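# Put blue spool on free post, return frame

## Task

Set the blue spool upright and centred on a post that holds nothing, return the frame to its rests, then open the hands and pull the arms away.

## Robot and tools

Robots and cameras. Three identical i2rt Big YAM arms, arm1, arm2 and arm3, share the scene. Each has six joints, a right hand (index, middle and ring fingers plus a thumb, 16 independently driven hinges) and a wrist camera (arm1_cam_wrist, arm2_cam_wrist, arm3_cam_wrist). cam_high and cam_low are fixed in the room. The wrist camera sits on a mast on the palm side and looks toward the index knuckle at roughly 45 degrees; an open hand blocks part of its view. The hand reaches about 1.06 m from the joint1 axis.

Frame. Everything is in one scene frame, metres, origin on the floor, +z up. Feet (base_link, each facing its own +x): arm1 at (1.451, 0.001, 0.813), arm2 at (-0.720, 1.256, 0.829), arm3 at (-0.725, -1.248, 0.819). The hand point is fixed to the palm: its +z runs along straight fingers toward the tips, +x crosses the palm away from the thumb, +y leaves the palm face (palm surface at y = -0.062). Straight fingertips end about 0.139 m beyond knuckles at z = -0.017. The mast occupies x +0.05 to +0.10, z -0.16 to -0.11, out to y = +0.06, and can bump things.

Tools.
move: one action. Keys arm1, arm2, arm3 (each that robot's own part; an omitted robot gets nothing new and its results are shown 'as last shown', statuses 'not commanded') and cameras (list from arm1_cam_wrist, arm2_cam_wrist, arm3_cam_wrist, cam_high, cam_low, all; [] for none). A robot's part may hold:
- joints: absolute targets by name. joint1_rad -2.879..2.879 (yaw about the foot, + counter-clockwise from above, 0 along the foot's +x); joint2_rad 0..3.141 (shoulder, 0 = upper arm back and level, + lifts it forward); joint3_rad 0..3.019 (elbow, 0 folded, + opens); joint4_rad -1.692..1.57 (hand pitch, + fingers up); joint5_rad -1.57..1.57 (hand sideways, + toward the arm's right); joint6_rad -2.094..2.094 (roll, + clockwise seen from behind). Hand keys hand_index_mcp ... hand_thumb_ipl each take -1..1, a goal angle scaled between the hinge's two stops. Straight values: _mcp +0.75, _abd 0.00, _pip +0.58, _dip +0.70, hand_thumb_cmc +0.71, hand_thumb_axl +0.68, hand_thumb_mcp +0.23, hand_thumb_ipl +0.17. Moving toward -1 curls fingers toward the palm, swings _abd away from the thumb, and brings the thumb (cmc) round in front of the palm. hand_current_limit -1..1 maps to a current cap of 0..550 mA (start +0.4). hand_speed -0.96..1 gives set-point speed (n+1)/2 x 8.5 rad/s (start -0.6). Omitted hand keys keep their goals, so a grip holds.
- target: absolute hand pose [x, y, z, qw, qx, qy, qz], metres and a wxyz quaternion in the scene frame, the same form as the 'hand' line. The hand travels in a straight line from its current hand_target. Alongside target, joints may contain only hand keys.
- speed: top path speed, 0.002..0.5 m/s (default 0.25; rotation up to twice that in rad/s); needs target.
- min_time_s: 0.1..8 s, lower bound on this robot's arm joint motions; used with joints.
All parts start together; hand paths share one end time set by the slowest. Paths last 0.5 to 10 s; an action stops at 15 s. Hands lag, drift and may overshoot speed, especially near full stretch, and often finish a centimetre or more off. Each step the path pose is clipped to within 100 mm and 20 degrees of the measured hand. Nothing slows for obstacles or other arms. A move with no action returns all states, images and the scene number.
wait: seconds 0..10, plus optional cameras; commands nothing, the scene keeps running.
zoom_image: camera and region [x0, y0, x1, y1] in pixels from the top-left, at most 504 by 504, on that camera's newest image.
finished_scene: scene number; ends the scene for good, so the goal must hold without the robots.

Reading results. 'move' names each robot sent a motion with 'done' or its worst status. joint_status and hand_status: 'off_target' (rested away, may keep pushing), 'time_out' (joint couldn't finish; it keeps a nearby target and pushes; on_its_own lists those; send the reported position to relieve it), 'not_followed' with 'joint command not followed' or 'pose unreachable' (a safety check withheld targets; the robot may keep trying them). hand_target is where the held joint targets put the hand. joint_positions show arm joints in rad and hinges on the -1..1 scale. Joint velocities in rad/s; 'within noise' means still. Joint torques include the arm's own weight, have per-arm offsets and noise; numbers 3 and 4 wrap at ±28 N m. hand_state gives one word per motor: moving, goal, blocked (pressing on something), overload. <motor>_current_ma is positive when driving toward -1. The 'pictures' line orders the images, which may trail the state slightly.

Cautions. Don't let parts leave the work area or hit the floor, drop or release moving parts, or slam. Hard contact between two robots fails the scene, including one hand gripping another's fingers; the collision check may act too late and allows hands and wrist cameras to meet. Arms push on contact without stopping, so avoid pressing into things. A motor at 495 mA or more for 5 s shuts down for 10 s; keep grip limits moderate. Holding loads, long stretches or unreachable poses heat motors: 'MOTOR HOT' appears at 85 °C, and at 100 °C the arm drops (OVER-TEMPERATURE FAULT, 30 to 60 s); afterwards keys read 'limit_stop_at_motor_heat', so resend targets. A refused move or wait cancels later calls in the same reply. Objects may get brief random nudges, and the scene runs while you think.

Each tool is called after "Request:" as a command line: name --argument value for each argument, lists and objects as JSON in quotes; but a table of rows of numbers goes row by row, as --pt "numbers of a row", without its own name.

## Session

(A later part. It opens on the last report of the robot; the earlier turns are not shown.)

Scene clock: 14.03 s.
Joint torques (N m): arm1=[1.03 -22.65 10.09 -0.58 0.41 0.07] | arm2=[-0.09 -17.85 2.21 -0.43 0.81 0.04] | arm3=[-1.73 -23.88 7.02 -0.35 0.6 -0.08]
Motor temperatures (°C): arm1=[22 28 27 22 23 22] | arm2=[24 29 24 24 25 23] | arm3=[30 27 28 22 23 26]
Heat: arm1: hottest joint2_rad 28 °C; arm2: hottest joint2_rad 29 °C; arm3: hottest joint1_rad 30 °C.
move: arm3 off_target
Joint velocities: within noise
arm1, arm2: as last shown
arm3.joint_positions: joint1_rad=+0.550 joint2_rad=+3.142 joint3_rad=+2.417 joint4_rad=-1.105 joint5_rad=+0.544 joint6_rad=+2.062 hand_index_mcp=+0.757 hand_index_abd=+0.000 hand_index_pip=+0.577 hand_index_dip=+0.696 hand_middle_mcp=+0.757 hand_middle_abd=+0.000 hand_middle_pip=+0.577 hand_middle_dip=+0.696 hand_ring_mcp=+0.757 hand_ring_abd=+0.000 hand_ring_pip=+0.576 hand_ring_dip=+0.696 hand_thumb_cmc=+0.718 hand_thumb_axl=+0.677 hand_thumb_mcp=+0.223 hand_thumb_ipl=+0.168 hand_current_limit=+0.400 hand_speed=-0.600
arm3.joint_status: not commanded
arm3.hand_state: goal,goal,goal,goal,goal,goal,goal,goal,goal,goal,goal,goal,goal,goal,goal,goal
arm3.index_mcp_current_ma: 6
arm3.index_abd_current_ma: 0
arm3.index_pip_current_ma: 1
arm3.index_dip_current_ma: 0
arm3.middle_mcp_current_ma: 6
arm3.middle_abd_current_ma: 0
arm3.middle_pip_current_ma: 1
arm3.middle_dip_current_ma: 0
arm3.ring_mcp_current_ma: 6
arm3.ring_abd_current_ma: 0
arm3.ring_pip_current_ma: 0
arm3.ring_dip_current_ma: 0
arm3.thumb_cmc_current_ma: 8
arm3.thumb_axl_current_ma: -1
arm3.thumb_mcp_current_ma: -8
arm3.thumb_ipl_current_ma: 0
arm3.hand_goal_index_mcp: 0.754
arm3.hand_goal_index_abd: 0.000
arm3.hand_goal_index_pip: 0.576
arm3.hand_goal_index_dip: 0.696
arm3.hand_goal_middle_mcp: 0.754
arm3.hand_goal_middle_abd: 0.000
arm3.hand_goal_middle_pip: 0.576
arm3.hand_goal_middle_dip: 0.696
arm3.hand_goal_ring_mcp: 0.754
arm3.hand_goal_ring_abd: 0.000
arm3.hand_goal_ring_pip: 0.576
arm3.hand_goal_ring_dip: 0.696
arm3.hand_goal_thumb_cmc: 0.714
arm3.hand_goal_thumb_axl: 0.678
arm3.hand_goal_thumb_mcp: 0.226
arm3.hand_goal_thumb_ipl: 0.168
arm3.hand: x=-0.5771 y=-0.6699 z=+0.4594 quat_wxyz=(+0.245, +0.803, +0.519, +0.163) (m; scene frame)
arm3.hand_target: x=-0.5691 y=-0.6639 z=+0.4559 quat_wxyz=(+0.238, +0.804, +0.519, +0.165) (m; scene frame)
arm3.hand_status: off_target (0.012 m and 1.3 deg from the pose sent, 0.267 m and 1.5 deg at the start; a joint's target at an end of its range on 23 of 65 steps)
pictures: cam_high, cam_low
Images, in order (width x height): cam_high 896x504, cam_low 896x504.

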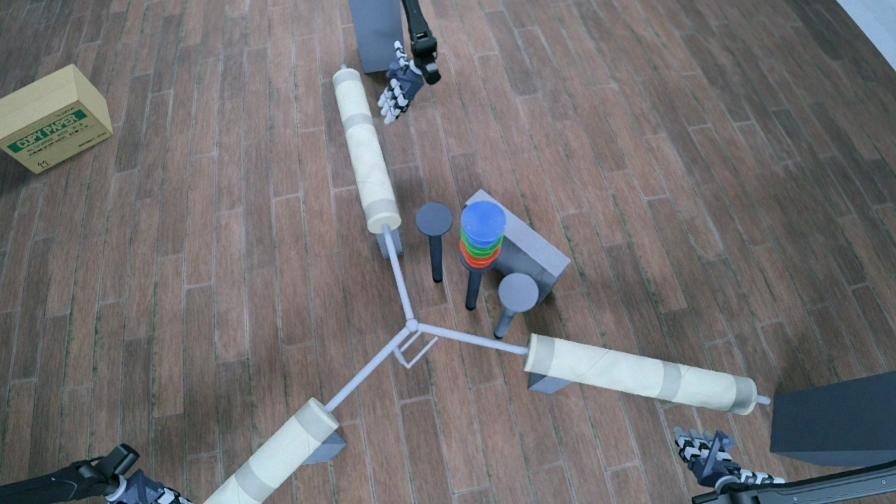

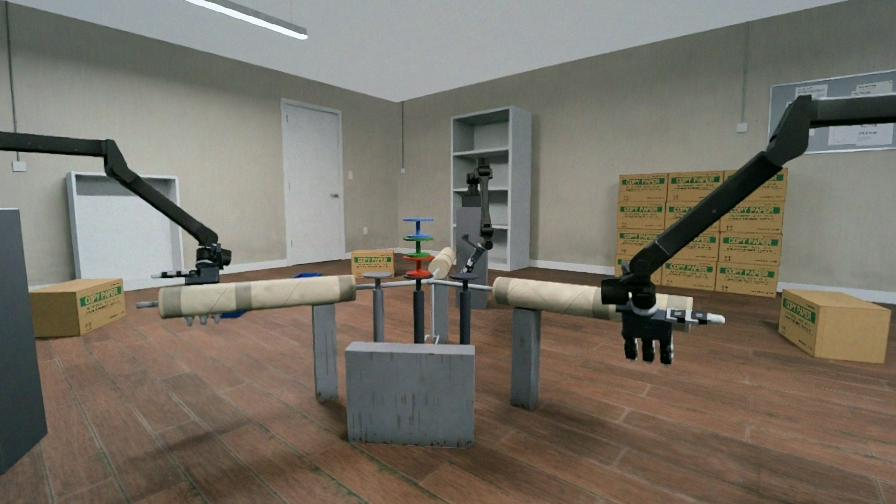

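Request:
move --arm1 '{"target":[0.769,0.176,0.455,-0.0131,-0.0416,0.9528,0.3005],"speed":0.08}' --arm2 '{"target":[-0.608,0.767,0.455,-0.2668,-0.8459,0.4404,0.1389],"speed":0.08}' --arm3 '{"target":[-0.457,-0.715,0.455,0.2536,0.8043,0.5124,0.1616],"speed":0.08}'

Request:
move --arm1 '{"joints":{"hand_index_mcp":0.3,"hand_index_pip":-0.35,"hand_index_dip":0.2,"hand_middle_mcp":0.3,"hand_middle_pip":-0.35,"hand_middle_dip":0.2,"hand_ring_mcp":0.3,"hand_ring_pip":-0.35,"hand_ring_dip":0.2}}' --arm2 '{"joints":{"hand_index_mcp":0.3,"hand_index_pip":-0.35,"hand_index_dip":0.2,"hand_middle_mcp":0.3,"hand_middle_pip":-0.35,"hand_middle_dip":0.2,"hand_ring_mcp":0.3,"hand_ring_pip":-0.35,"hand_ring_dip":0.2}}' --arm3 '{"joints":{"hand_index_mcp":0.3,"hand_index_pip":-0.35,"hand_index_dip":0.2,"hand_middle_mcp":0.3,"hand_middle_pip":-0.35,"hand_middle_dip":0.2,"hand_ring_mcp":0.3,"hand_ring_pip":-0.35,"hand_ring_dip":0.2}}' --cameras '["all"]'

Scene clock: 16.67 s.
Joint torques (N m): arm1=[0.73 -22.59 9.1 0.29 0.54 -0.21] | arm2=[-1.79 -18.96 0.98 0.69 0.96 -0.33] | arm3=[-1.61 -26.46 4 -0.2 0.88 -0.11]
Motor temperatures (°C): arm1=[22 28 27 22 23 22] | arm2=[24 30 24 24 25 23] | arm3=[30 28 28 22 24 26]
Heat: arm1: hottest joint2_rad 28 °C; arm2: hottest joint2_rad 30 °C; arm3: hottest joint1_rad 30 °C.
move: arm1 done; arm2 off_target; arm3 off_target
Joint velocities: within noise
arm1.joint_positions: joint1_rad=-0.040 joint2_rad=+3.112 joint3_rad=+2.362 joint4_rad=-0.772 joint5_rad=+0.622 joint6_rad=+1.462 hand_index_mcp=+0.757 hand_index_abd=+0.001 hand_index_pip=+0.577 hand_index_dip=+0.696 hand_middle_mcp=+0.757 hand_middle_abd=+0.001 hand_middle_pip=+0.577 hand_middle_dip=+0.696 hand_ring_mcp=+0.756 hand_ring_abd=+0.001 hand_ring_pip=+0.577 hand_ring_dip=+0.696 hand_thumb_cmc=+0.718 hand_thumb_axl=+0.677 hand_thumb_mcp=+0.224 hand_thumb_ipl=+0.168 hand_current_limit=+0.400 hand_speed=-0.600
arm1.joint_status: not commanded
arm1.hand_state: goal,goal,goal,goal,goal,goal,goal,goal,goal,goal,goal,goal,goal,goal,goal,goal
arm1.index_mcp_current_ma: 2
arm1.index_abd_current_ma: 0
arm1.index_pip_current_ma: 0
arm1.index_dip_current_ma: 0
arm1.middle_mcp_current_ma: 1
arm1.middle_abd_current_ma: 0
arm1.middle_pip_current_ma: 0
arm1.middle_dip_current_ma: 0
arm1.ring_mcp_current_ma: 1
arm1.ring_abd_current_ma: 0
arm1.ring_pip_current_ma: 0
arm1.ring_dip_current_ma: 0
arm1.thumb_cmc_current_ma: 2
arm1.thumb_axl_current_ma: 0
arm1.thumb_mcp_current_ma: -1
arm1.thumb_ipl_current_ma: 0
arm1.hand_goal_index_mcp: 0.754
arm1.hand_goal_index_abd: 0.000
arm1.hand_goal_index_pip: 0.576
arm1.hand_goal_index_dip: 0.696
arm1.hand_goal_middle_mcp: 0.754
arm1.hand_goal_middle_abd: 0.000
arm1.hand_goal_middle_pip: 0.576
arm1.hand_goal_middle_dip: 0.696
arm1.hand_goal_ring_mcp: 0.754
arm1.hand_goal_ring_abd: 0.000
arm1.hand_goal_ring_pip: 0.576
arm1.hand_goal_ring_dip: 0.696
arm1.hand_goal_thumb_cmc: 0.714
arm1.hand_goal_thumb_axl: 0.678
arm1.hand_goal_thumb_mcp: 0.226
arm1.hand_goal_thumb_ipl: 0.168
arm1.hand: x=+0.7773 y=+0.1707 z=+0.4553 quat_wxyz=(+0.004, +0.043, -0.953, -0.299) (m; scene frame)
arm1.hand_target: x=+0.7694 y=+0.1759 z=+0.4553 quat_wxyz=(+0.013, +0.042, -0.953, -0.301) (m; scene frame)
arm1.hand_status: done (0.010 m and 1.1 deg from the pose sent, 0.132 m and 2.3 deg at the start)
arm2.joint_positions: joint1_rad=+0.067 joint2_rad=+2.888 joint3_rad=+1.512 joint4_rad=-0.193 joint5_rad=+0.613 joint6_rad=+1.545 hand_index_mcp=+0.758 hand_index_abd=+0.000 hand_index_pip=+0.577 hand_index_dip=+0.696 hand_middle_mcp=+0.757 hand_middle_abd=+0.000 hand_middle_pip=+0.577 hand_middle_dip=+0.696 hand_ring_mcp=+0.757 hand_ring_abd=+0.000 hand_ring_pip=+0.577 hand_ring_dip=+0.696 hand_thumb_cmc=+0.717 hand_thumb_axl=+0.677 hand_thumb_mcp=+0.224 hand_thumb_ipl=+0.168 hand_current_limit=+0.400 hand_speed=-0.600
arm2.joint_status: not commanded
arm2.hand_state: goal,goal,goal,goal,goal,goal,goal,goal,goal,goal,goal,goal,goal,goal,goal,goal
arm2.index_mcp_current_ma: 2
arm2.index_abd_current_ma: 0
arm2.index_pip_current_ma: 0
arm2.index_dip_current_ma: 0
arm2.middle_mcp_current_ma: 1
arm2.middle_abd_current_ma: 0
arm2.middle_pip_current_ma: 0
arm2.middle_dip_current_ma: 0
arm2.ring_mcp_current_ma: 1
arm2.ring_abd_current_ma: 0
arm2.ring_pip_current_ma: 0
arm2.ring_dip_current_ma: 0
arm2.thumb_cmc_current_ma: 1
arm2.thumb_axl_current_ma: 0
arm2.thumb_mcp_current_ma: -1
arm2.thumb_ipl_current_ma: 0
arm2.hand_goal_index_mcp: 0.754
arm2.hand_goal_index_abd: 0.000
arm2.hand_goal_index_pip: 0.576
arm2.hand_goal_index_dip: 0.696
arm2.hand_goal_middle_mcp: 0.754
arm2.hand_goal_middle_abd: 0.000
arm2.hand_goal_middle_pip: 0.576
arm2.hand_goal_middle_dip: 0.696
arm2.hand_goal_ring_mcp: 0.754
arm2.hand_goal_ring_abd: 0.000
arm2.hand_goal_ring_pip: 0.576
arm2.hand_goal_ring_dip: 0.696
arm2.hand_goal_thumb_cmc: 0.714
arm2.hand_goal_thumb_axl: 0.678
arm2.hand_goal_thumb_mcp: 0.226
arm2.hand_goal_thumb_ipl: 0.168
arm2.hand: x=-0.6069 y=+0.7818 z=+0.4444 quat_wxyz=(+0.260, +0.846, -0.442, -0.145) (m; scene frame)
arm2.hand_target: x=-0.6083 y=+0.7674 z=+0.4550 quat_wxyz=(+0.267, +0.846, -0.441, -0.140) (m; scene frame)
arm2.hand_status: off_target (0.018 m and 1.0 deg from the pose sent, 0.120 m and 1.3 deg at the start)
arm3.joint_positions: joint1_rad=+0.369 joint2_rad=+3.078 joint3_rad=+2.180 joint4_rad=-0.866 joint5_rad=+0.587 joint6_rad=+1.882 hand_index_mcp=+0.760 hand_index_abd=+0.000 hand_index_pip=+0.577 hand_index_dip=+0.696 hand_middle_mcp=+0.757 hand_middle_abd=+0.000 hand_middle_pip=+0.577 hand_middle_dip=+0.696 hand_ring_mcp=+0.757 hand_ring_abd=+0.000 hand_ring_pip=+0.576 hand_ring_dip=+0.696 hand_thumb_cmc=+0.718 hand_thumb_axl=+0.677 hand_thumb_mcp=+0.223 hand_thumb_ipl=+0.168 hand_current_limit=+0.400 hand_speed=-0.600
arm3.joint_status: not commanded
arm3.hand_state: goal,goal,goal,goal,goal,goal,goal,goal,goal,goal,goal,goal,goal,goal,goal,goal
arm3.index_mcp_current_ma: 14
arm3.index_abd_current_ma: 0
arm3.index_pip_current_ma: 1
arm3.index_dip_current_ma: 0
arm3.middle_mcp_current_ma: 6
arm3.middle_abd_current_ma: 0
arm3.middle_pip_current_ma: 1
arm3.middle_dip_current_ma: 0
arm3.ring_mcp_current_ma: 6
arm3.ring_abd_current_ma: 0
arm3.ring_pip_current_ma: 0
arm3.ring_dip_current_ma: 0
arm3.thumb_cmc_current_ma: 8
arm3.thumb_axl_current_ma: -1
arm3.thumb_mcp_current_ma: -8
arm3.thumb_ipl_current_ma: 0
arm3.hand_goal_index_mcp: 0.754
arm3.hand_goal_index_abd: 0.000
arm3.hand_goal_index_pip: 0.576
arm3.hand_goal_index_dip: 0.696
arm3.hand_goal_middle_mcp: 0.754
arm3.hand_goal_middle_abd: 0.000
arm3.hand_goal_middle_pip: 0.576
arm3.hand_goal_middle_dip: 0.696
arm3.hand_goal_ring_mcp: 0.754
arm3.hand_goal_ring_abd: 0.000
arm3.hand_goal_ring_pip: 0.576
arm3.hand_goal_ring_dip: 0.696
arm3.hand_goal_thumb_cmc: 0.714
arm3.hand_goal_thumb_axl: 0.678
arm3.hand_goal_thumb_mcp: 0.226
arm3.hand_goal_thumb_ipl: 0.168
arm3.hand: x=-0.4662 y=-0.7264 z=+0.4411 quat_wxyz=(+0.260, +0.804, +0.511, +0.154) (m; scene frame)
arm3.hand_target: x=-0.4570 y=-0.7152 z=+0.4551 quat_wxyz=(+0.254, +0.804, +0.512, +0.162) (m; scene frame)
arm3.hand_status: off_target (0.020 m and 1.2 deg from the pose sent, 0.128 m and 1.3 deg at the start)
pictures: none

Scene clock: 18.17 s.
Joint torques (N m): arm1=[1.61 -22.83 9.14 0.35 0.96 -0.28] | arm2=[-0.73 -18.61 1.13 0.2 1.36 -0.24] | arm3=[-1.14 -26.17 4.75 -0.7 1.48 -0.17]
Motor temperatures (°C): arm1=[22 29 28 22 24 22] | arm2=[23 30 23 24 26 23] | arm3=[30 28 28 22 24 26]
Heat: arm1: hottest joint2_rad 29 °C; arm2: hottest joint2_rad 30 °C; arm3: hottest joint1_rad 30 °C.
move: arm1 off_target; arm2 off_target; arm3 off_target
Joint velocities: within noise
arm1.joint_positions: joint1_rad=-0.045 joint2_rad=+3.116 joint3_rad=+2.362 joint4_rad=-0.767 joint5_rad=+0.611 joint6_rad=+1.467 hand_index_mcp=+0.363 hand_index_abd=-0.002 hand_index_pip=-0.243 hand_index_dip=+0.231 hand_middle_mcp=+0.362 hand_middle_abd=-0.004 hand_middle_pip=-0.252 hand_middle_dip=+0.230 hand_ring_mcp=+0.356 hand_ring_abd=-0.004 hand_ring_pip=-0.252 hand_ring_dip=+0.223 hand_thumb_cmc=+0.719 hand_thumb_axl=+0.677 hand_thumb_mcp=+0.224 hand_thumb_ipl=+0.168 hand_current_limit=+0.400 hand_speed=-0.600
arm1.joint_status: hand_index_mcp off_target (ended at +0.363, target +0.300); hand_index_pip off_target (ended at -0.243, target -0.350); hand_index_dip off_target (ended at +0.231, target +0.200); hand_middle_mcp off_target (ended at +0.362, target +0.300); hand_middle_pip off_target (ended at -0.252, target -0.350); hand_middle_dip off_target (ended at +0.230, target +0.200); hand_ring_mcp off_target (ended at +0.356, target +0.300); hand_ring_pip off_target (ended at -0.252, target -0.350); hand_ring_dip off_target (ended at +0.223, target +0.200)
arm1.hand_state: blocked,goal,blocked,blocked,blocked,goal,blocked,blocked,blocked,goal,blocked,blocked,goal,goal,goal,goal
arm1.index_mcp_current_ma: 147
arm1.index_abd_current_ma: -1
arm1.index_pip_current_ma: 299
arm1.index_dip_current_ma: 47
arm1.middle_mcp_current_ma: 144
arm1.middle_abd_current_ma: -2
arm1.middle_pip_current_ma: 260
arm1.middle_dip_current_ma: 45
arm1.ring_mcp_current_ma: 122
arm1.ring_abd_current_ma: -2
arm1.ring_pip_current_ma: 262
arm1.ring_dip_current_ma: 29
arm1.thumb_cmc_current_ma: 3
arm1.thumb_axl_current_ma: 0
arm1.thumb_mcp_current_ma: -1
arm1.thumb_ipl_current_ma: 0
arm1.hand_goal_index_mcp: 0.300
arm1.hand_goal_index_abd: 0.000
arm1.hand_goal_index_pip: -0.350
arm1.hand_goal_index_dip: 0.200
arm1.hand_goal_middle_mcp: 0.300
arm1.hand_goal_middle_abd: 0.000
arm1.hand_goal_middle_pip: -0.350
arm1.hand_goal_middle_dip: 0.200
arm1.hand_goal_ring_mcp: 0.300
arm1.hand_goal_ring_abd: 0.000
arm1.hand_goal_ring_pip: -0.350
arm1.hand_goal_ring_dip: 0.200
arm1.hand_goal_thumb_cmc: 0.714
arm1.hand_goal_thumb_axl: 0.678
arm1.hand_goal_thumb_mcp: 0.226
arm1.hand_goal_thumb_ipl: 0.168
arm1.hand: x=+0.7796 y=+0.1732 z=+0.4508 quat_wxyz=(+0.005, +0.038, -0.955, -0.294) (m; scene frame)
arm1.hand_target: x=+0.7695 y=+0.1761 z=+0.4554 quat_wxyz=(+0.013, +0.042, -0.953, -0.301) (m; scene frame)
arm1.hand_status: not commanded
arm2.joint_positions: joint1_rad=+0.057 joint2_rad=+2.888 joint3_rad=+1.511 joint4_rad=-0.183 joint5_rad=+0.606 joint6_rad=+1.535 hand_index_mcp=+0.366 hand_index_abd=-0.001 hand_index_pip=-0.151 hand_index_dip=+0.225 hand_middle_mcp=+0.352 hand_middle_abd=-0.001 hand_middle_pip=-0.157 hand_middle_dip=+0.228 hand_ring_mcp=+0.347 hand_ring_abd=-0.003 hand_ring_pip=-0.178 hand_ring_dip=+0.236 hand_thumb_cmc=+0.718 hand_thumb_axl=+0.677 hand_thumb_mcp=+0.224 hand_thumb_ipl=+0.168 hand_current_limit=+0.400 hand_speed=-0.600
arm2.joint_status: hand_index_mcp off_target (ended at +0.366, target +0.300); hand_index_pip off_target (ended at -0.151, target -0.350); hand_index_dip off_target (ended at +0.225, target +0.200); hand_middle_mcp off_target (ended at +0.352, target +0.300); hand_middle_pip off_target (ended at -0.157, target -0.350); hand_middle_dip off_target (ended at +0.228, target +0.200); hand_ring_mcp off_target (ended at +0.347, target +0.300); hand_ring_pip off_target (ended at -0.178, target -0.350); hand_ring_dip off_target (ended at +0.236, target +0.200)
arm2.hand_state: blocked,goal,blocked,blocked,blocked,goal,blocked,blocked,blocked,goal,blocked,blocked,goal,goal,goal,goal
arm2.index_mcp_current_ma: 144
arm2.index_abd_current_ma: 0
arm2.index_pip_current_ma: 385
arm2.index_dip_current_ma: 29
arm2.middle_mcp_current_ma: 99
arm2.middle_abd_current_ma: 0
arm2.middle_pip_current_ma: 385
arm2.middle_dip_current_ma: 35
arm2.ring_mcp_current_ma: 86
arm2.ring_abd_current_ma: -1
arm2.ring_pip_current_ma: 385
arm2.ring_dip_current_ma: 52
arm2.thumb_cmc_current_ma: 2
arm2.thumb_axl_current_ma: 0
arm2.thumb_mcp_current_ma: -1
arm2.thumb_ipl_current_ma: 0
arm2.hand_goal_index_mcp: 0.300
arm2.hand_goal_index_abd: 0.000
arm2.hand_goal_index_pip: -0.350
arm2.hand_goal_index_dip: 0.200
arm2.hand_goal_middle_mcp: 0.300
arm2.hand_goal_middle_abd: 0.000
arm2.hand_goal_middle_pip: -0.350
arm2.hand_goal_middle_dip: 0.200
arm2.hand_goal_ring_mcp: 0.300
arm2.hand_goal_ring_abd: 0.000
arm2.hand_goal_ring_pip: -0.350
arm2.hand_goal_ring_dip: 0.200
arm2.hand_goal_thumb_cmc: 0.714
arm2.hand_goal_thumb_axl: 0.678
arm2.hand_goal_thumb_mcp: 0.226
arm2.hand_goal_thumb_ipl: 0.168
arm2.hand: x=-0.6104 y=+0.7795 z=+0.4429 quat_wxyz=(+0.257, +0.847, -0.443, -0.142) (m; scene frame)
arm2.hand_target: x=-0.6081 y=+0.7673 z=+0.4550 quat_wxyz=(+0.267, +0.846, -0.441, -0.139) (m; scene frame)
arm2.hand_status: not commanded
arm3.joint_positions: joint1_rad=+0.362 joint2_rad=+3.078 joint3_rad=+2.168 joint4_rad=-0.856 joint5_rad=+0.574 joint6_rad=+1.889 hand_index_mcp=+0.361 hand_index_abd=-0.002 hand_index_pip=-0.140 hand_index_dip=+0.222 hand_middle_mcp=+0.362 hand_middle_abd=-0.003 hand_middle_pip=-0.160 hand_middle_dip=+0.222 hand_ring_mcp=+0.354 hand_ring_abd=-0.001 hand_ring_pip=-0.165 hand_ring_dip=+0.217 hand_thumb_cmc=+0.719 hand_thumb_axl=+0.677 hand_thumb_mcp=+0.223 hand_thumb_ipl=+0.168 hand_current_limit=+0.400 hand_speed=-0.600
arm3.joint_status: hand_index_mcp off_target (ended at +0.361, target +0.300); hand_index_pip off_target (ended at -0.140, target -0.350); hand_index_dip off_target (ended at +0.222, target +0.200); hand_middle_mcp off_target (ended at +0.362, target +0.300); hand_middle_pip off_target (ended at -0.160, target -0.350); hand_middle_dip off_target (ended at +0.222, target +0.200); hand_ring_mcp off_target (ended at +0.354, target +0.300); hand_ring_pip off_target (ended at -0.165, target -0.350); the others done
arm3.hand_state: blocked,goal,blocked,blocked,blocked,goal,blocked,blocked,blocked,goal,blocked,goal,goal,goal,goal,goal
arm3.index_mcp_current_ma: 227
arm3.index_abd_current_ma: -2
arm3.index_pip_current_ma: 385
arm3.index_dip_current_ma: 60
arm3.middle_mcp_current_ma: 229
arm3.middle_abd_current_ma: -5
arm3.middle_pip_current_ma: 385
arm3.middle_dip_current_ma: 62
arm3.ring_mcp_current_ma: 193
arm3.ring_abd_current_ma: -2
arm3.ring_pip_current_ma: 385
arm3.ring_dip_current_ma: 44
arm3.thumb_cmc_current_ma: 9
arm3.thumb_axl_current_ma: -1
arm3.thumb_mcp_current_ma: -8
arm3.thumb_ipl_current_ma: 0
arm3.hand_goal_index_mcp: 0.300
arm3.hand_goal_index_abd: 0.000
arm3.hand_goal_index_pip: -0.350
arm3.hand_goal_index_dip: 0.200
arm3.hand_goal_middle_mcp: 0.300
arm3.hand_goal_middle_abd: 0.000
arm3.hand_goal_middle_pip: -0.350
arm3.hand_goal_middle_dip: 0.200
arm3.hand_goal_ring_mcp: 0.300
arm3.hand_goal_ring_abd: 0.000
arm3.hand_goal_ring_pip: -0.350
arm3.hand_goal_ring_dip: 0.200
arm3.hand_goal_thumb_cmc: 0.714
arm3.hand_goal_thumb_axl: 0.678
arm3.hand_goal_thumb_mcp: 0.226
arm3.hand_goal_thumb_ipl: 0.168
arm3.hand: x=-0.4651 y=-0.7331 z=+0.4360 quat_wxyz=(+0.257, +0.810, +0.506, +0.148) (m; scene frame)
arm3.hand_target: x=-0.4570 y=-0.7152 z=+0.4551 quat_wxyz=(+0.254, +0.804, +0.512, +0.162) (m; scene frame)
arm3.hand_status: not commanded
pictures: arm1_cam_wrist, arm2_cam_wrist, arm3_cam_wrist, cam_high, cam_low
Images, in order (width x height): arm1_cam_wrist 672x504, arm2_cam_wrist 672x504, arm3_cam_wrist 672x504, cam_high 896x504, cam_low 896x504.

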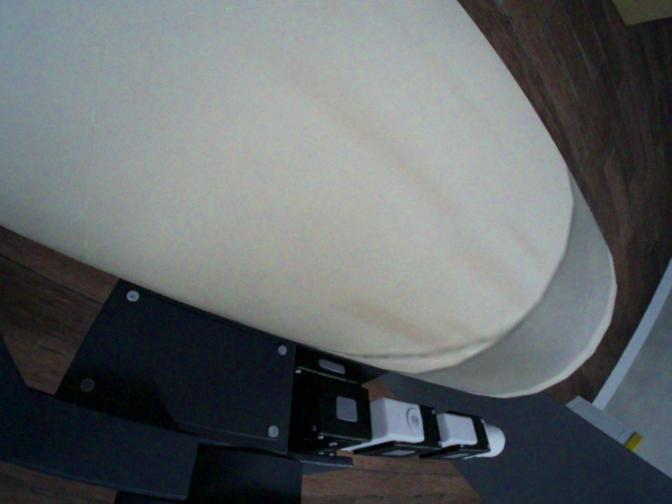

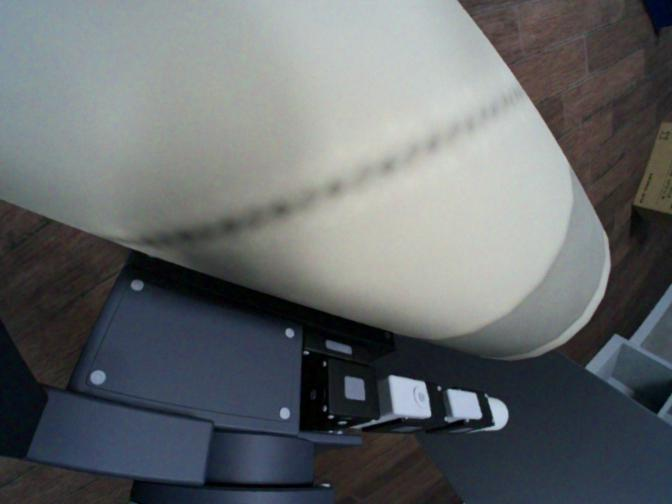

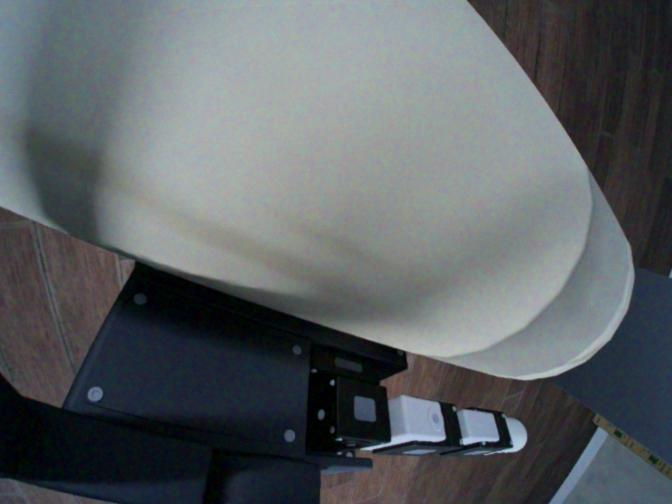

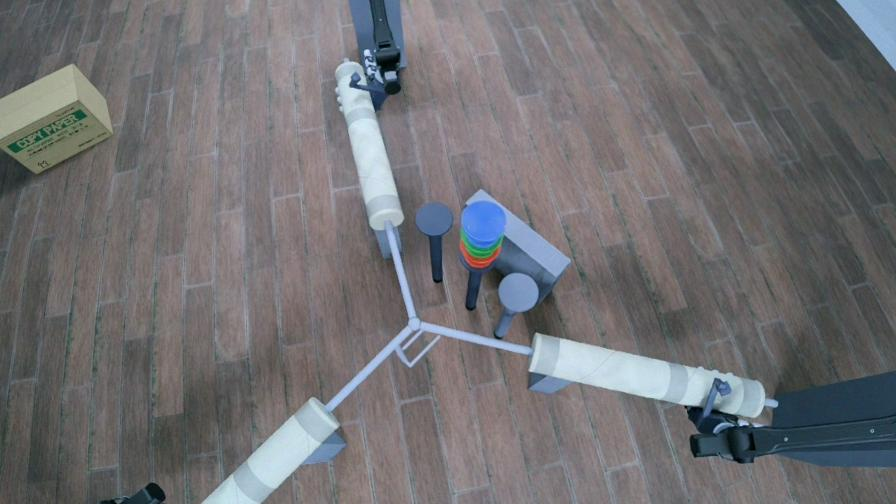

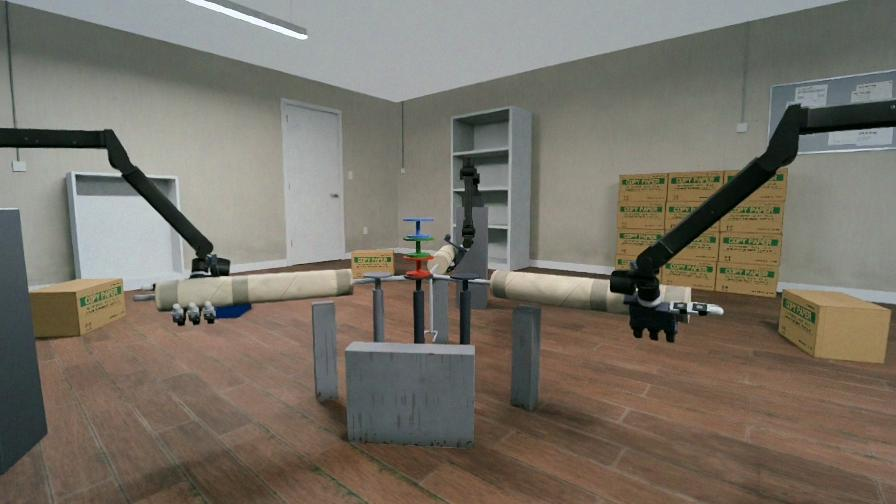

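Request:
move --arm1 '{"target":[0.769,0.176,0.55,-0.0131,-0.0416,0.9528,0.3005],"speed":0.08}' --arm2 '{"target":[-0.608,0.767,0.55,-0.2668,-0.8459,0.4404,0.1389],"speed":0.08}' --arm3 '{"target":[-0.457,-0.715,0.55,0.2536,0.8043,0.5124,0.1616],"speed":0.08}' --cameras '["cam_low"]'

Request:
move --arm1 '{"target":[0.833,0.088,0.94,-0.0131,-0.0416,0.9528,0.3005],"speed":0.12}' --arm2 '{"target":[-0.544,0.679,0.94,-0.2668,-0.8459,0.4404,0.1389],"speed":0.12}' --arm3 '{"target":[-0.393,-0.803,0.94,0.2536,0.8043,0.5124,0.1616],"speed":0.12}' --cameras '["cam_high","cam_low"]'

Request:
zoom_image --camera "cam_low" --region '[360, 190, 500, 290]'

Request:
zoom_image --camera "cam_high" --region '[380, 150, 580, 350]'

Scene clock: 20.30 s.
Joint torques (N m): arm1=[1.38 -28.34 5.08 -0.17 0.93 -0.28] | arm2=[-0.62 -20.48 0.77 -0.44 1.13 -0.17] | arm3=[-0.79 -28.69 3.99 -1.31 1.36 -0.12]
Motor temperatures (°C): arm1=[22 29 28 22 24 22] | arm2=[23 30 23 24 26 23] | arm3=[30 28 28 22 24 26]
Heat: arm1: hottest joint2_rad 29 °C; arm2: hottest joint2_rad 30 °C; arm3: hottest joint1_rad 30 °C.
move: arm1 off_target; arm2 off_target; arm3 off_target
Joint velocities: within noise
arm1.joint_positions: joint1_rad=-0.045 joint2_rad=+2.915 joint3_rad=+2.138 joint4_rad=-0.747 joint5_rad=+0.613 joint6_rad=+1.473 hand_index_mcp=+0.361 hand_index_abd=-0.007 hand_index_pip=-0.255 hand_index_dip=+0.231 hand_middle_mcp=+0.359 hand_middle_abd=-0.004 hand_middle_pip=-0.267 hand_middle_dip=+0.230 hand_ring_mcp=+0.349 hand_ring_abd=-0.005 hand_ring_pip=-0.266 hand_ring_dip=+0.223 hand_thumb_cmc=+0.719 hand_thumb_axl=+0.677 hand_thumb_mcp=+0.224 hand_thumb_ipl=+0.168 hand_current_limit=+0.400 hand_speed=-0.600
arm1.joint_status: not commanded
arm1.hand_state: blocked,goal,blocked,blocked,blocked,goal,blocked,blocked,blocked,goal,blocked,blocked,goal,goal,goal,goal
arm1.index_mcp_current_ma: 139
arm1.index_abd_current_ma: -4
arm1.index_pip_current_ma: 249
arm1.index_dip_current_ma: 47
arm1.middle_mcp_current_ma: 133
arm1.middle_abd_current_ma: -2
arm1.middle_pip_current_ma: 203
arm1.middle_dip_current_ma: 45
arm1.ring_mcp_current_ma: 102
arm1.ring_abd_current_ma: -2
arm1.ring_pip_current_ma: 205
arm1.ring_dip_current_ma: 31
arm1.thumb_cmc_current_ma: 3
arm1.thumb_axl_current_ma: 0
arm1.thumb_mcp_current_ma: -1
arm1.thumb_ipl_current_ma: 0
arm1.hand_goal_index_mcp: 0.300
arm1.hand_goal_index_abd: 0.000
arm1.hand_goal_index_pip: -0.350
arm1.hand_goal_index_dip: 0.200
arm1.hand_goal_middle_mcp: 0.300
arm1.hand_goal_middle_abd: 0.000
arm1.hand_goal_middle_pip: -0.350
arm1.hand_goal_middle_dip: 0.200
arm1.hand_goal_ring_mcp: 0.300
arm1.hand_goal_ring_abd: 0.000
arm1.hand_goal_ring_pip: -0.350
arm1.hand_goal_ring_dip: 0.200
arm1.hand_goal_thumb_cmc: 0.714
arm1.hand_goal_thumb_axl: 0.678
arm1.hand_goal_thumb_mcp: 0.226
arm1.hand_goal_thumb_ipl: 0.168
arm1.hand: x=+0.7825 y=+0.1743 z=+0.5216 quat_wxyz=(+0.004, +0.036, -0.955, -0.295) (m; scene frame)
arm1.hand_target: x=+0.7691 y=+0.1762 z=+0.5493 quat_wxyz=(+0.013, +0.041, -0.953, -0.301) (m; scene frame)
arm1.hand_status: off_target (0.031 m and 1.4 deg from the pose sent, 0.100 m and 1.3 deg at the start)
arm2.joint_positions: joint1_rad=+0.055 joint2_rad=+2.673 joint3_rad=+1.332 joint4_rad=-0.214 joint5_rad=+0.612 joint6_rad=+1.529 hand_index_mcp=+0.365 hand_index_abd=-0.001 hand_index_pip=-0.159 hand_index_dip=+0.230 hand_middle_mcp=+0.352 hand_middle_abd=-0.001 hand_middle_pip=-0.162 hand_middle_dip=+0.232 hand_ring_mcp=+0.348 hand_ring_abd=-0.003 hand_ring_pip=-0.180 hand_ring_dip=+0.238 hand_thumb_cmc=+0.718 hand_thumb_axl=+0.677 hand_thumb_mcp=+0.224 hand_thumb_ipl=+0.168 hand_current_limit=+0.400 hand_speed=-0.600
arm2.joint_status: not commanded
arm2.hand_state: blocked,goal,blocked,blocked,blocked,goal,blocked,blocked,blocked,goal,blocked,blocked,goal,goal,goal,goal
arm2.index_mcp_current_ma: 140
arm2.index_abd_current_ma: 0
arm2.index_pip_current_ma: 385
arm2.index_dip_current_ma: 39
arm2.middle_mcp_current_ma: 99
arm2.middle_abd_current_ma: 0
arm2.middle_pip_current_ma: 385
arm2.middle_dip_current_ma: 42
arm2.ring_mcp_current_ma: 89
arm2.ring_abd_current_ma: -1
arm2.ring_pip_current_ma: 385
arm2.ring_dip_current_ma: 55
arm2.thumb_cmc_current_ma: 2
arm2.thumb_axl_current_ma: 0
arm2.thumb_mcp_current_ma: -1
arm2.thumb_ipl_current_ma: 0
arm2.hand_goal_index_mcp: 0.300
arm2.hand_goal_index_abd: 0.000
arm2.hand_goal_index_pip: -0.350
arm2.hand_goal_index_dip: 0.200
arm2.hand_goal_middle_mcp: 0.300
arm2.hand_goal_middle_abd: 0.000
arm2.hand_goal_middle_pip: -0.350
arm2.hand_goal_middle_dip: 0.200
arm2.hand_goal_ring_mcp: 0.300
arm2.hand_goal_ring_abd: 0.000
arm2.hand_goal_ring_pip: -0.350
arm2.hand_goal_ring_dip: 0.200
arm2.hand_goal_thumb_cmc: 0.714
arm2.hand_goal_thumb_axl: 0.678
arm2.hand_goal_thumb_mcp: 0.226
arm2.hand_goal_thumb_ipl: 0.168
arm2.hand: x=-0.6123 y=+0.7785 z=+0.5281 quat_wxyz=(+0.261, +0.846, -0.442, -0.142) (m; scene frame)
arm2.hand_target: x=-0.6082 y=+0.7670 z=+0.5494 quat_wxyz=(+0.267, +0.846, -0.440, -0.139) (m; scene frame)
arm2.hand_status: off_target (0.025 m and 0.8 deg from the pose sent, 0.108 m and 1.2 deg at the start)
arm3.joint_positions: joint1_rad=+0.358 joint2_rad=+2.867 joint3_rad=+1.947 joint4_rad=-0.849 joint5_rad=+0.577 joint6_rad=+1.885 hand_index_mcp=+0.361 hand_index_abd=-0.004 hand_index_pip=-0.153 hand_index_dip=+0.222 hand_middle_mcp=+0.362 hand_middle_abd=-0.006 hand_middle_pip=-0.173 hand_middle_dip=+0.222 hand_ring_mcp=+0.354 hand_ring_abd=-0.004 hand_ring_pip=-0.179 hand_ring_dip=+0.218 hand_thumb_cmc=+0.719 hand_thumb_axl=+0.677 hand_thumb_mcp=+0.223 hand_thumb_ipl=+0.168 hand_current_limit=+0.400 hand_speed=-0.600
arm3.joint_status: not commanded
arm3.hand_state: blocked,goal,blocked,blocked,blocked,goal,blocked,blocked,blocked,goal,blocked,goal,goal,goal,goal,goal
arm3.index_mcp_current_ma: 227
arm3.index_abd_current_ma: -7
arm3.index_pip_current_ma: 385
arm3.index_dip_current_ma: 60
arm3.middle_mcp_current_ma: 229
arm3.middle_abd_current_ma: -11
arm3.middle_pip_current_ma: 385
arm3.middle_dip_current_ma: 62
arm3.ring_mcp_current_ma: 193
arm3.ring_abd_current_ma: -7
arm3.ring_pip_current_ma: 385
arm3.ring_dip_current_ma: 48
arm3.thumb_cmc_current_ma: 9
arm3.thumb_axl_current_ma: -1
arm3.thumb_mcp_current_ma: -8
arm3.thumb_ipl_current_ma: 0
arm3.hand_goal_index_mcp: 0.300
arm3.hand_goal_index_abd: 0.000
arm3.hand_goal_index_pip: -0.350
arm3.hand_goal_index_dip: 0.200
arm3.hand_goal_middle_mcp: 0.300
arm3.hand_goal_middle_abd: 0.000
arm3.hand_goal_middle_pip: -0.350
arm3.hand_goal_middle_dip: 0.200
arm3.hand_goal_ring_mcp: 0.300
arm3.hand_goal_ring_abd: 0.000
arm3.hand_goal_ring_pip: -0.350
arm3.hand_goal_ring_dip: 0.200
arm3.hand_goal_thumb_cmc: 0.714
arm3.hand_goal_thumb_axl: 0.678
arm3.hand_goal_thumb_mcp: 0.226
arm3.hand_goal_thumb_ipl: 0.168
arm3.hand: x=-0.4632 y=-0.7361 z=+0.5157 quat_wxyz=(+0.260, +0.809, +0.506, +0.148) (m; scene frame)
arm3.hand_target: x=-0.4571 y=-0.7154 z=+0.5491 quat_wxyz=(+0.254, +0.804, +0.512, +0.162) (m; scene frame)
arm3.hand_status: off_target (0.041 m and 1.9 deg from the pose sent, 0.116 m and 1.8 deg at the start)
pictures: cam_low
Images, in order (width x height): cam_low 896x504.

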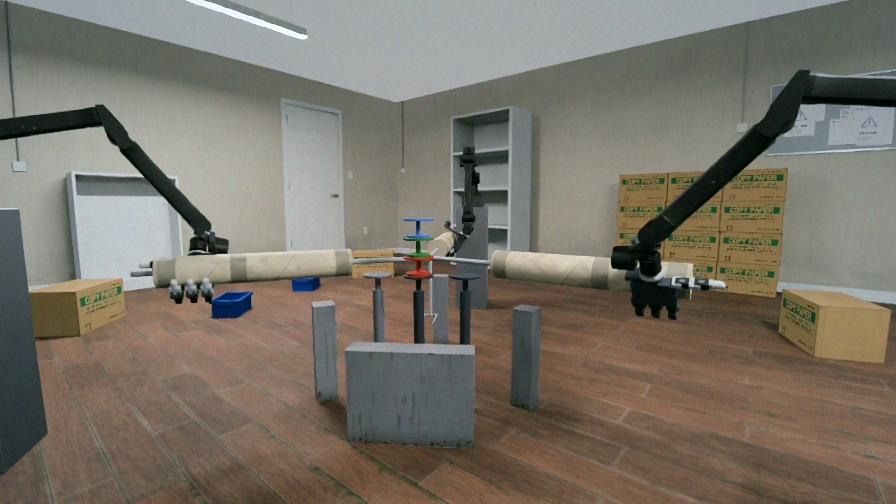

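Scene clock: 24.37 s.
Joint torques (N m): arm1=[3.9 -25.11 10.47 -0.75 1.09 -0.29] | arm2=[-0.09 -21.66 11.19 -0.77 1.05 -0.24] | arm3=[-1.38 -23.88 8.31 -0.64 1.11 -0.26]
Motor temperatures (°C): arm1=[22 30 28 22 25 22] | arm2=[23 31 24 24 26 23] | arm3=[30 29 29 22 24 26]
Heat: arm1: hottest joint2_rad 30 °C; arm2: hottest joint2_rad 31 °C; arm3: hottest joint1_rad 30 °C.
move: arm1 off_target; arm2 off_target; arm3 off_target
Joint velocities: within noise
arm1.joint_positions: joint1_rad=+0.081 joint2_rad=+2.146 joint3_rad=+1.732 joint4_rad=-1.252 joint5_rad=+0.609 joint6_rad=+1.657 hand_index_mcp=+0.362 hand_index_abd=-0.004 hand_index_pip=-0.271 hand_index_dip=+0.226 hand_middle_mcp=+0.356 hand_middle_abd=-0.001 hand_middle_pip=-0.299 hand_middle_dip=+0.228 hand_ring_mcp=+0.339 hand_ring_abd=-0.001 hand_ring_pip=-0.309 hand_ring_dip=+0.219 hand_thumb_cmc=+0.719 hand_thumb_axl=+0.677 hand_thumb_mcp=+0.224 hand_thumb_ipl=+0.168 hand_current_limit=+0.400 hand_speed=-0.600
arm1.joint_status: not commanded
arm1.hand_state: blocked,goal,blocked,blocked,blocked,goal,blocked,blocked,blocked,goal,blocked,goal,goal,goal,goal,goal
arm1.index_mcp_current_ma: 143
arm1.index_abd_current_ma: -2
arm1.index_pip_current_ma: 188
arm1.index_dip_current_ma: 36
arm1.middle_mcp_current_ma: 125
arm1.middle_abd_current_ma: 0
arm1.middle_pip_current_ma: 97
arm1.middle_dip_current_ma: 40
arm1.ring_mcp_current_ma: 72
arm1.ring_abd_current_ma: 0
arm1.ring_pip_current_ma: 71
arm1.ring_dip_current_ma: 23
arm1.thumb_cmc_current_ma: 3
arm1.thumb_axl_current_ma: 0
arm1.thumb_mcp_current_ma: -1
arm1.thumb_ipl_current_ma: 0
arm1.hand_goal_index_mcp: 0.300
arm1.hand_goal_index_abd: 0.000
arm1.hand_goal_index_pip: -0.350
arm1.hand_goal_index_dip: 0.200
arm1.hand_goal_middle_mcp: 0.300
arm1.hand_goal_middle_abd: 0.000
arm1.hand_goal_middle_pip: -0.350
arm1.hand_goal_middle_dip: 0.200
arm1.hand_goal_ring_mcp: 0.300
arm1.hand_goal_ring_abd: 0.000
arm1.hand_goal_ring_pip: -0.350
arm1.hand_goal_ring_dip: 0.200
arm1.hand_goal_thumb_cmc: 0.714
arm1.hand_goal_thumb_axl: 0.678
arm1.hand_goal_thumb_mcp: 0.226
arm1.hand_goal_thumb_ipl: 0.168
arm1.on_its_own: hand_middle_pip moved -0.032 toward your old target -0.350; hand_ring_pip moved -0.042 toward your old target -0.350
arm1.hand: x=+0.8466 y=+0.1006 z=+0.9005 quat_wxyz=(-0.017, +0.030, -0.955, -0.295) (m; scene frame)
arm1.hand_target: x=+0.8346 y=+0.0883 z=+0.9395 quat_wxyz=(+0.013, +0.041, -0.953, -0.301) (m; scene frame)
arm1.hand_status: off_target (0.044 m and 3.8 deg from the pose sent, 0.430 m and 1.4 deg at the start)
arm2.joint_positions: joint1_rad=+0.061 joint2_rad=+2.059 joint3_rad=+1.501 joint4_rad=-1.095 joint5_rad=+0.613 joint6_rad=+1.563 hand_index_mcp=+0.365 hand_index_abd=-0.019 hand_index_pip=-0.159 hand_index_dip=+0.231 hand_middle_mcp=+0.352 hand_middle_abd=-0.004 hand_middle_pip=-0.215 hand_middle_dip=+0.234 hand_ring_mcp=+0.348 hand_ring_abd=-0.004 hand_ring_pip=-0.272 hand_ring_dip=+0.239 hand_thumb_cmc=+0.718 hand_thumb_axl=+0.677 hand_thumb_mcp=+0.224 hand_thumb_ipl=+0.168 hand_current_limit=+0.400 hand_speed=-0.600
arm2.joint_status: not commanded
arm2.hand_state: blocked,goal,blocked,blocked,blocked,goal,blocked,blocked,blocked,goal,blocked,blocked,goal,goal,goal,goal
arm2.index_mcp_current_ma: 140
arm2.index_abd_current_ma: -15
arm2.index_pip_current_ma: 385
arm2.index_dip_current_ma: 42
arm2.middle_mcp_current_ma: 99
arm2.middle_abd_current_ma: -1
arm2.middle_pip_current_ma: 385
arm2.middle_dip_current_ma: 47
arm2.ring_mcp_current_ma: 89
arm2.ring_abd_current_ma: -1
arm2.ring_pip_current_ma: 171
arm2.ring_dip_current_ma: 59
arm2.thumb_cmc_current_ma: 2
arm2.thumb_axl_current_ma: 0
arm2.thumb_mcp_current_ma: -1
arm2.thumb_ipl_current_ma: 0
arm2.hand_goal_index_mcp: 0.300
arm2.hand_goal_index_abd: 0.000
arm2.hand_goal_index_pip: -0.350
arm2.hand_goal_index_dip: 0.200
arm2.hand_goal_middle_mcp: 0.300
arm2.hand_goal_middle_abd: 0.000
arm2.hand_goal_middle_pip: -0.350
arm2.hand_goal_middle_dip: 0.200
arm2.hand_goal_ring_mcp: 0.300
arm2.hand_goal_ring_abd: 0.000
arm2.hand_goal_ring_pip: -0.350
arm2.hand_goal_ring_dip: 0.200
arm2.hand_goal_thumb_cmc: 0.714
arm2.hand_goal_thumb_axl: 0.678
arm2.hand_goal_thumb_mcp: 0.226
arm2.hand_goal_thumb_ipl: 0.168
arm2.on_its_own: hand_middle_pip moved -0.053 toward your old target -0.350; hand_ring_pip moved -0.091 toward your old target -0.350
arm2.hand: x=-0.5637 y=+0.7035 z=+0.8926 quat_wxyz=(+0.242, +0.846, -0.440, -0.178) (m; scene frame)
arm2.hand_target: x=-0.5458 y=+0.6825 z=+0.9406 quat_wxyz=(+0.267, +0.846, -0.440, -0.139) (m; scene frame)
arm2.hand_status: off_target (0.057 m and 5.3 deg from the pose sent, 0.429 m and 0.8 deg at the start)
arm3.joint_positions: joint1_rad=+0.226 joint2_rad=+2.006 joint3_rad=+1.476 joint4_rad=-1.185 joint5_rad=+0.602 joint6_rad=+1.733 hand_index_mcp=+0.359 hand_index_abd=-0.004 hand_index_pip=-0.154 hand_index_dip=+0.229 hand_middle_mcp=+0.354 hand_middle_abd=-0.006 hand_middle_pip=-0.176 hand_middle_dip=+0.229 hand_ring_mcp=+0.343 hand_ring_abd=-0.003 hand_ring_pip=-0.186 hand_ring_dip=+0.226 hand_thumb_cmc=+0.719 hand_thumb_axl=+0.677 hand_thumb_mcp=+0.223 hand_thumb_ipl=+0.168 hand_current_limit=+0.400 hand_speed=-0.600
arm3.joint_status: not commanded
arm3.hand_state: blocked,goal,blocked,blocked,blocked,goal,blocked,blocked,blocked,goal,blocked,blocked,goal,goal,goal,goal
arm3.index_mcp_current_ma: 218
arm3.index_abd_current_ma: -7
arm3.index_pip_current_ma: 385
arm3.index_dip_current_ma: 84
arm3.middle_mcp_current_ma: 196
arm3.middle_abd_current_ma: -11
arm3.middle_pip_current_ma: 385
arm3.middle_dip_current_ma: 86
arm3.ring_mcp_current_ma: 149
arm3.ring_abd_current_ma: -5
arm3.ring_pip_current_ma: 385
arm3.ring_dip_current_ma: 74
arm3.thumb_cmc_current_ma: 9
arm3.thumb_axl_current_ma: -1
arm3.thumb_mcp_current_ma: -8
arm3.thumb_ipl_current_ma: 0
arm3.hand_goal_index_mcp: 0.300
arm3.hand_goal_index_abd: 0.000
arm3.hand_goal_index_pip: -0.350
arm3.hand_goal_index_dip: 0.200
arm3.hand_goal_middle_mcp: 0.300
arm3.hand_goal_middle_abd: 0.000
arm3.hand_goal_middle_pip: -0.350
arm3.hand_goal_middle_dip: 0.200
arm3.hand_goal_ring_mcp: 0.300
arm3.hand_goal_ring_abd: 0.000
arm3.hand_goal_ring_pip: -0.350
arm3.hand_goal_ring_dip: 0.200
arm3.hand_goal_thumb_cmc: 0.714
arm3.hand_goal_thumb_axl: 0.678
arm3.hand_goal_thumb_mcp: 0.226
arm3.hand_goal_thumb_ipl: 0.168
arm3.hand: x=-0.4037 y=-0.8164 z=+0.9056 quat_wxyz=(+0.271, +0.806, +0.508, +0.138) (m; scene frame)
arm3.hand_target: x=-0.3938 y=-0.8045 z=+0.9402 quat_wxyz=(+0.254, +0.804, +0.512, +0.162) (m; scene frame)
arm3.hand_status: off_target (0.038 m and 3.4 deg from the pose sent, 0.435 m and 1.9 deg at the start)
pictures: cam_high, cam_low
Images, in order (width x height): cam_high 896x504, cam_low 896x504.

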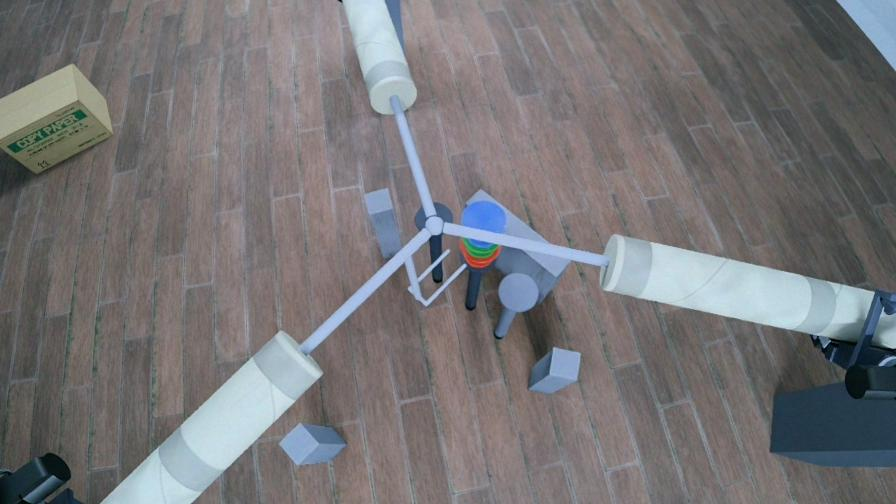

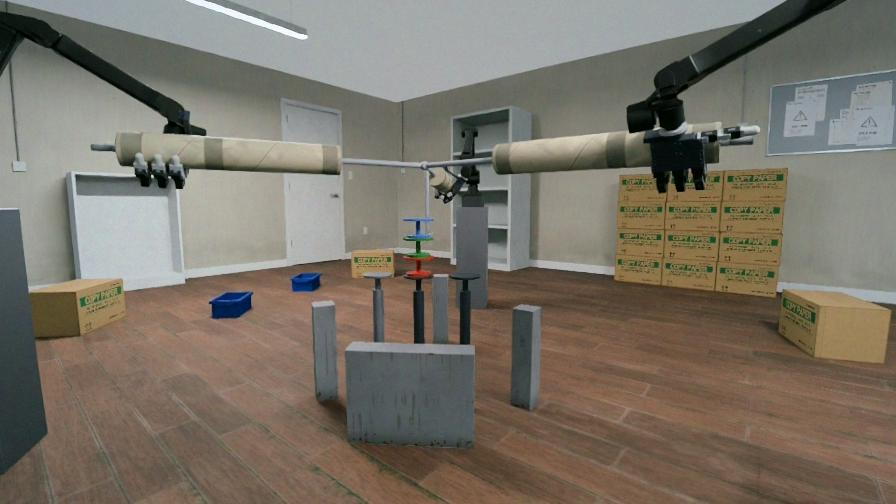

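Scaled by 3.600 from the camera's 896x504 image, which has a finer 1280x720 frame.

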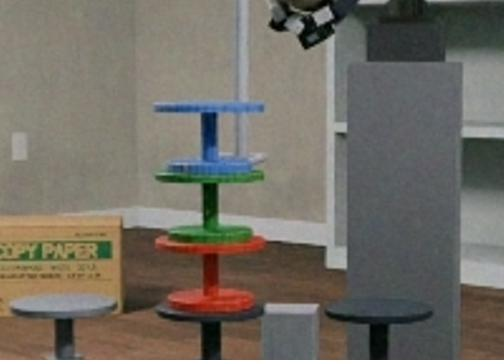

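Scaled by 2.520 from the camera's 896x504 image, which has a finer 1280x720 frame.

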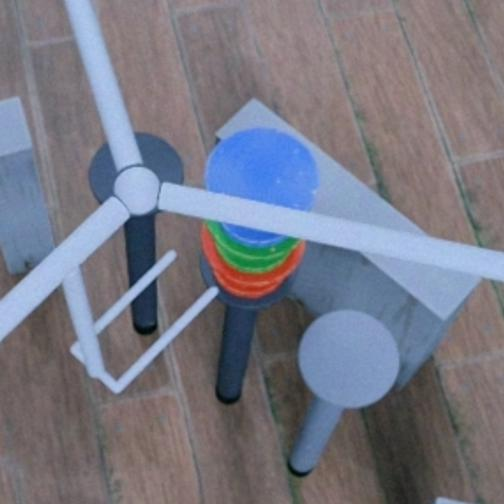

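Request:
zoom_image --camera "cam_low" --region '[400, 215, 440, 245]'

Scaled by 12.600 from the camera's 896x504 image, which has a finer 1280x720 frame.

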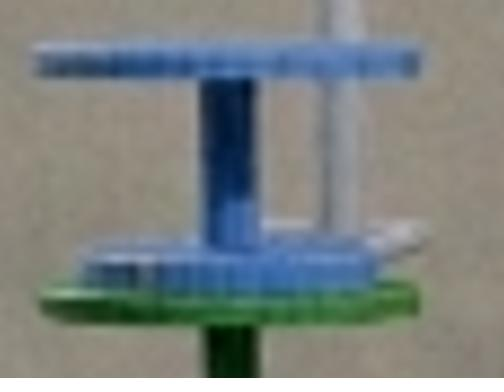

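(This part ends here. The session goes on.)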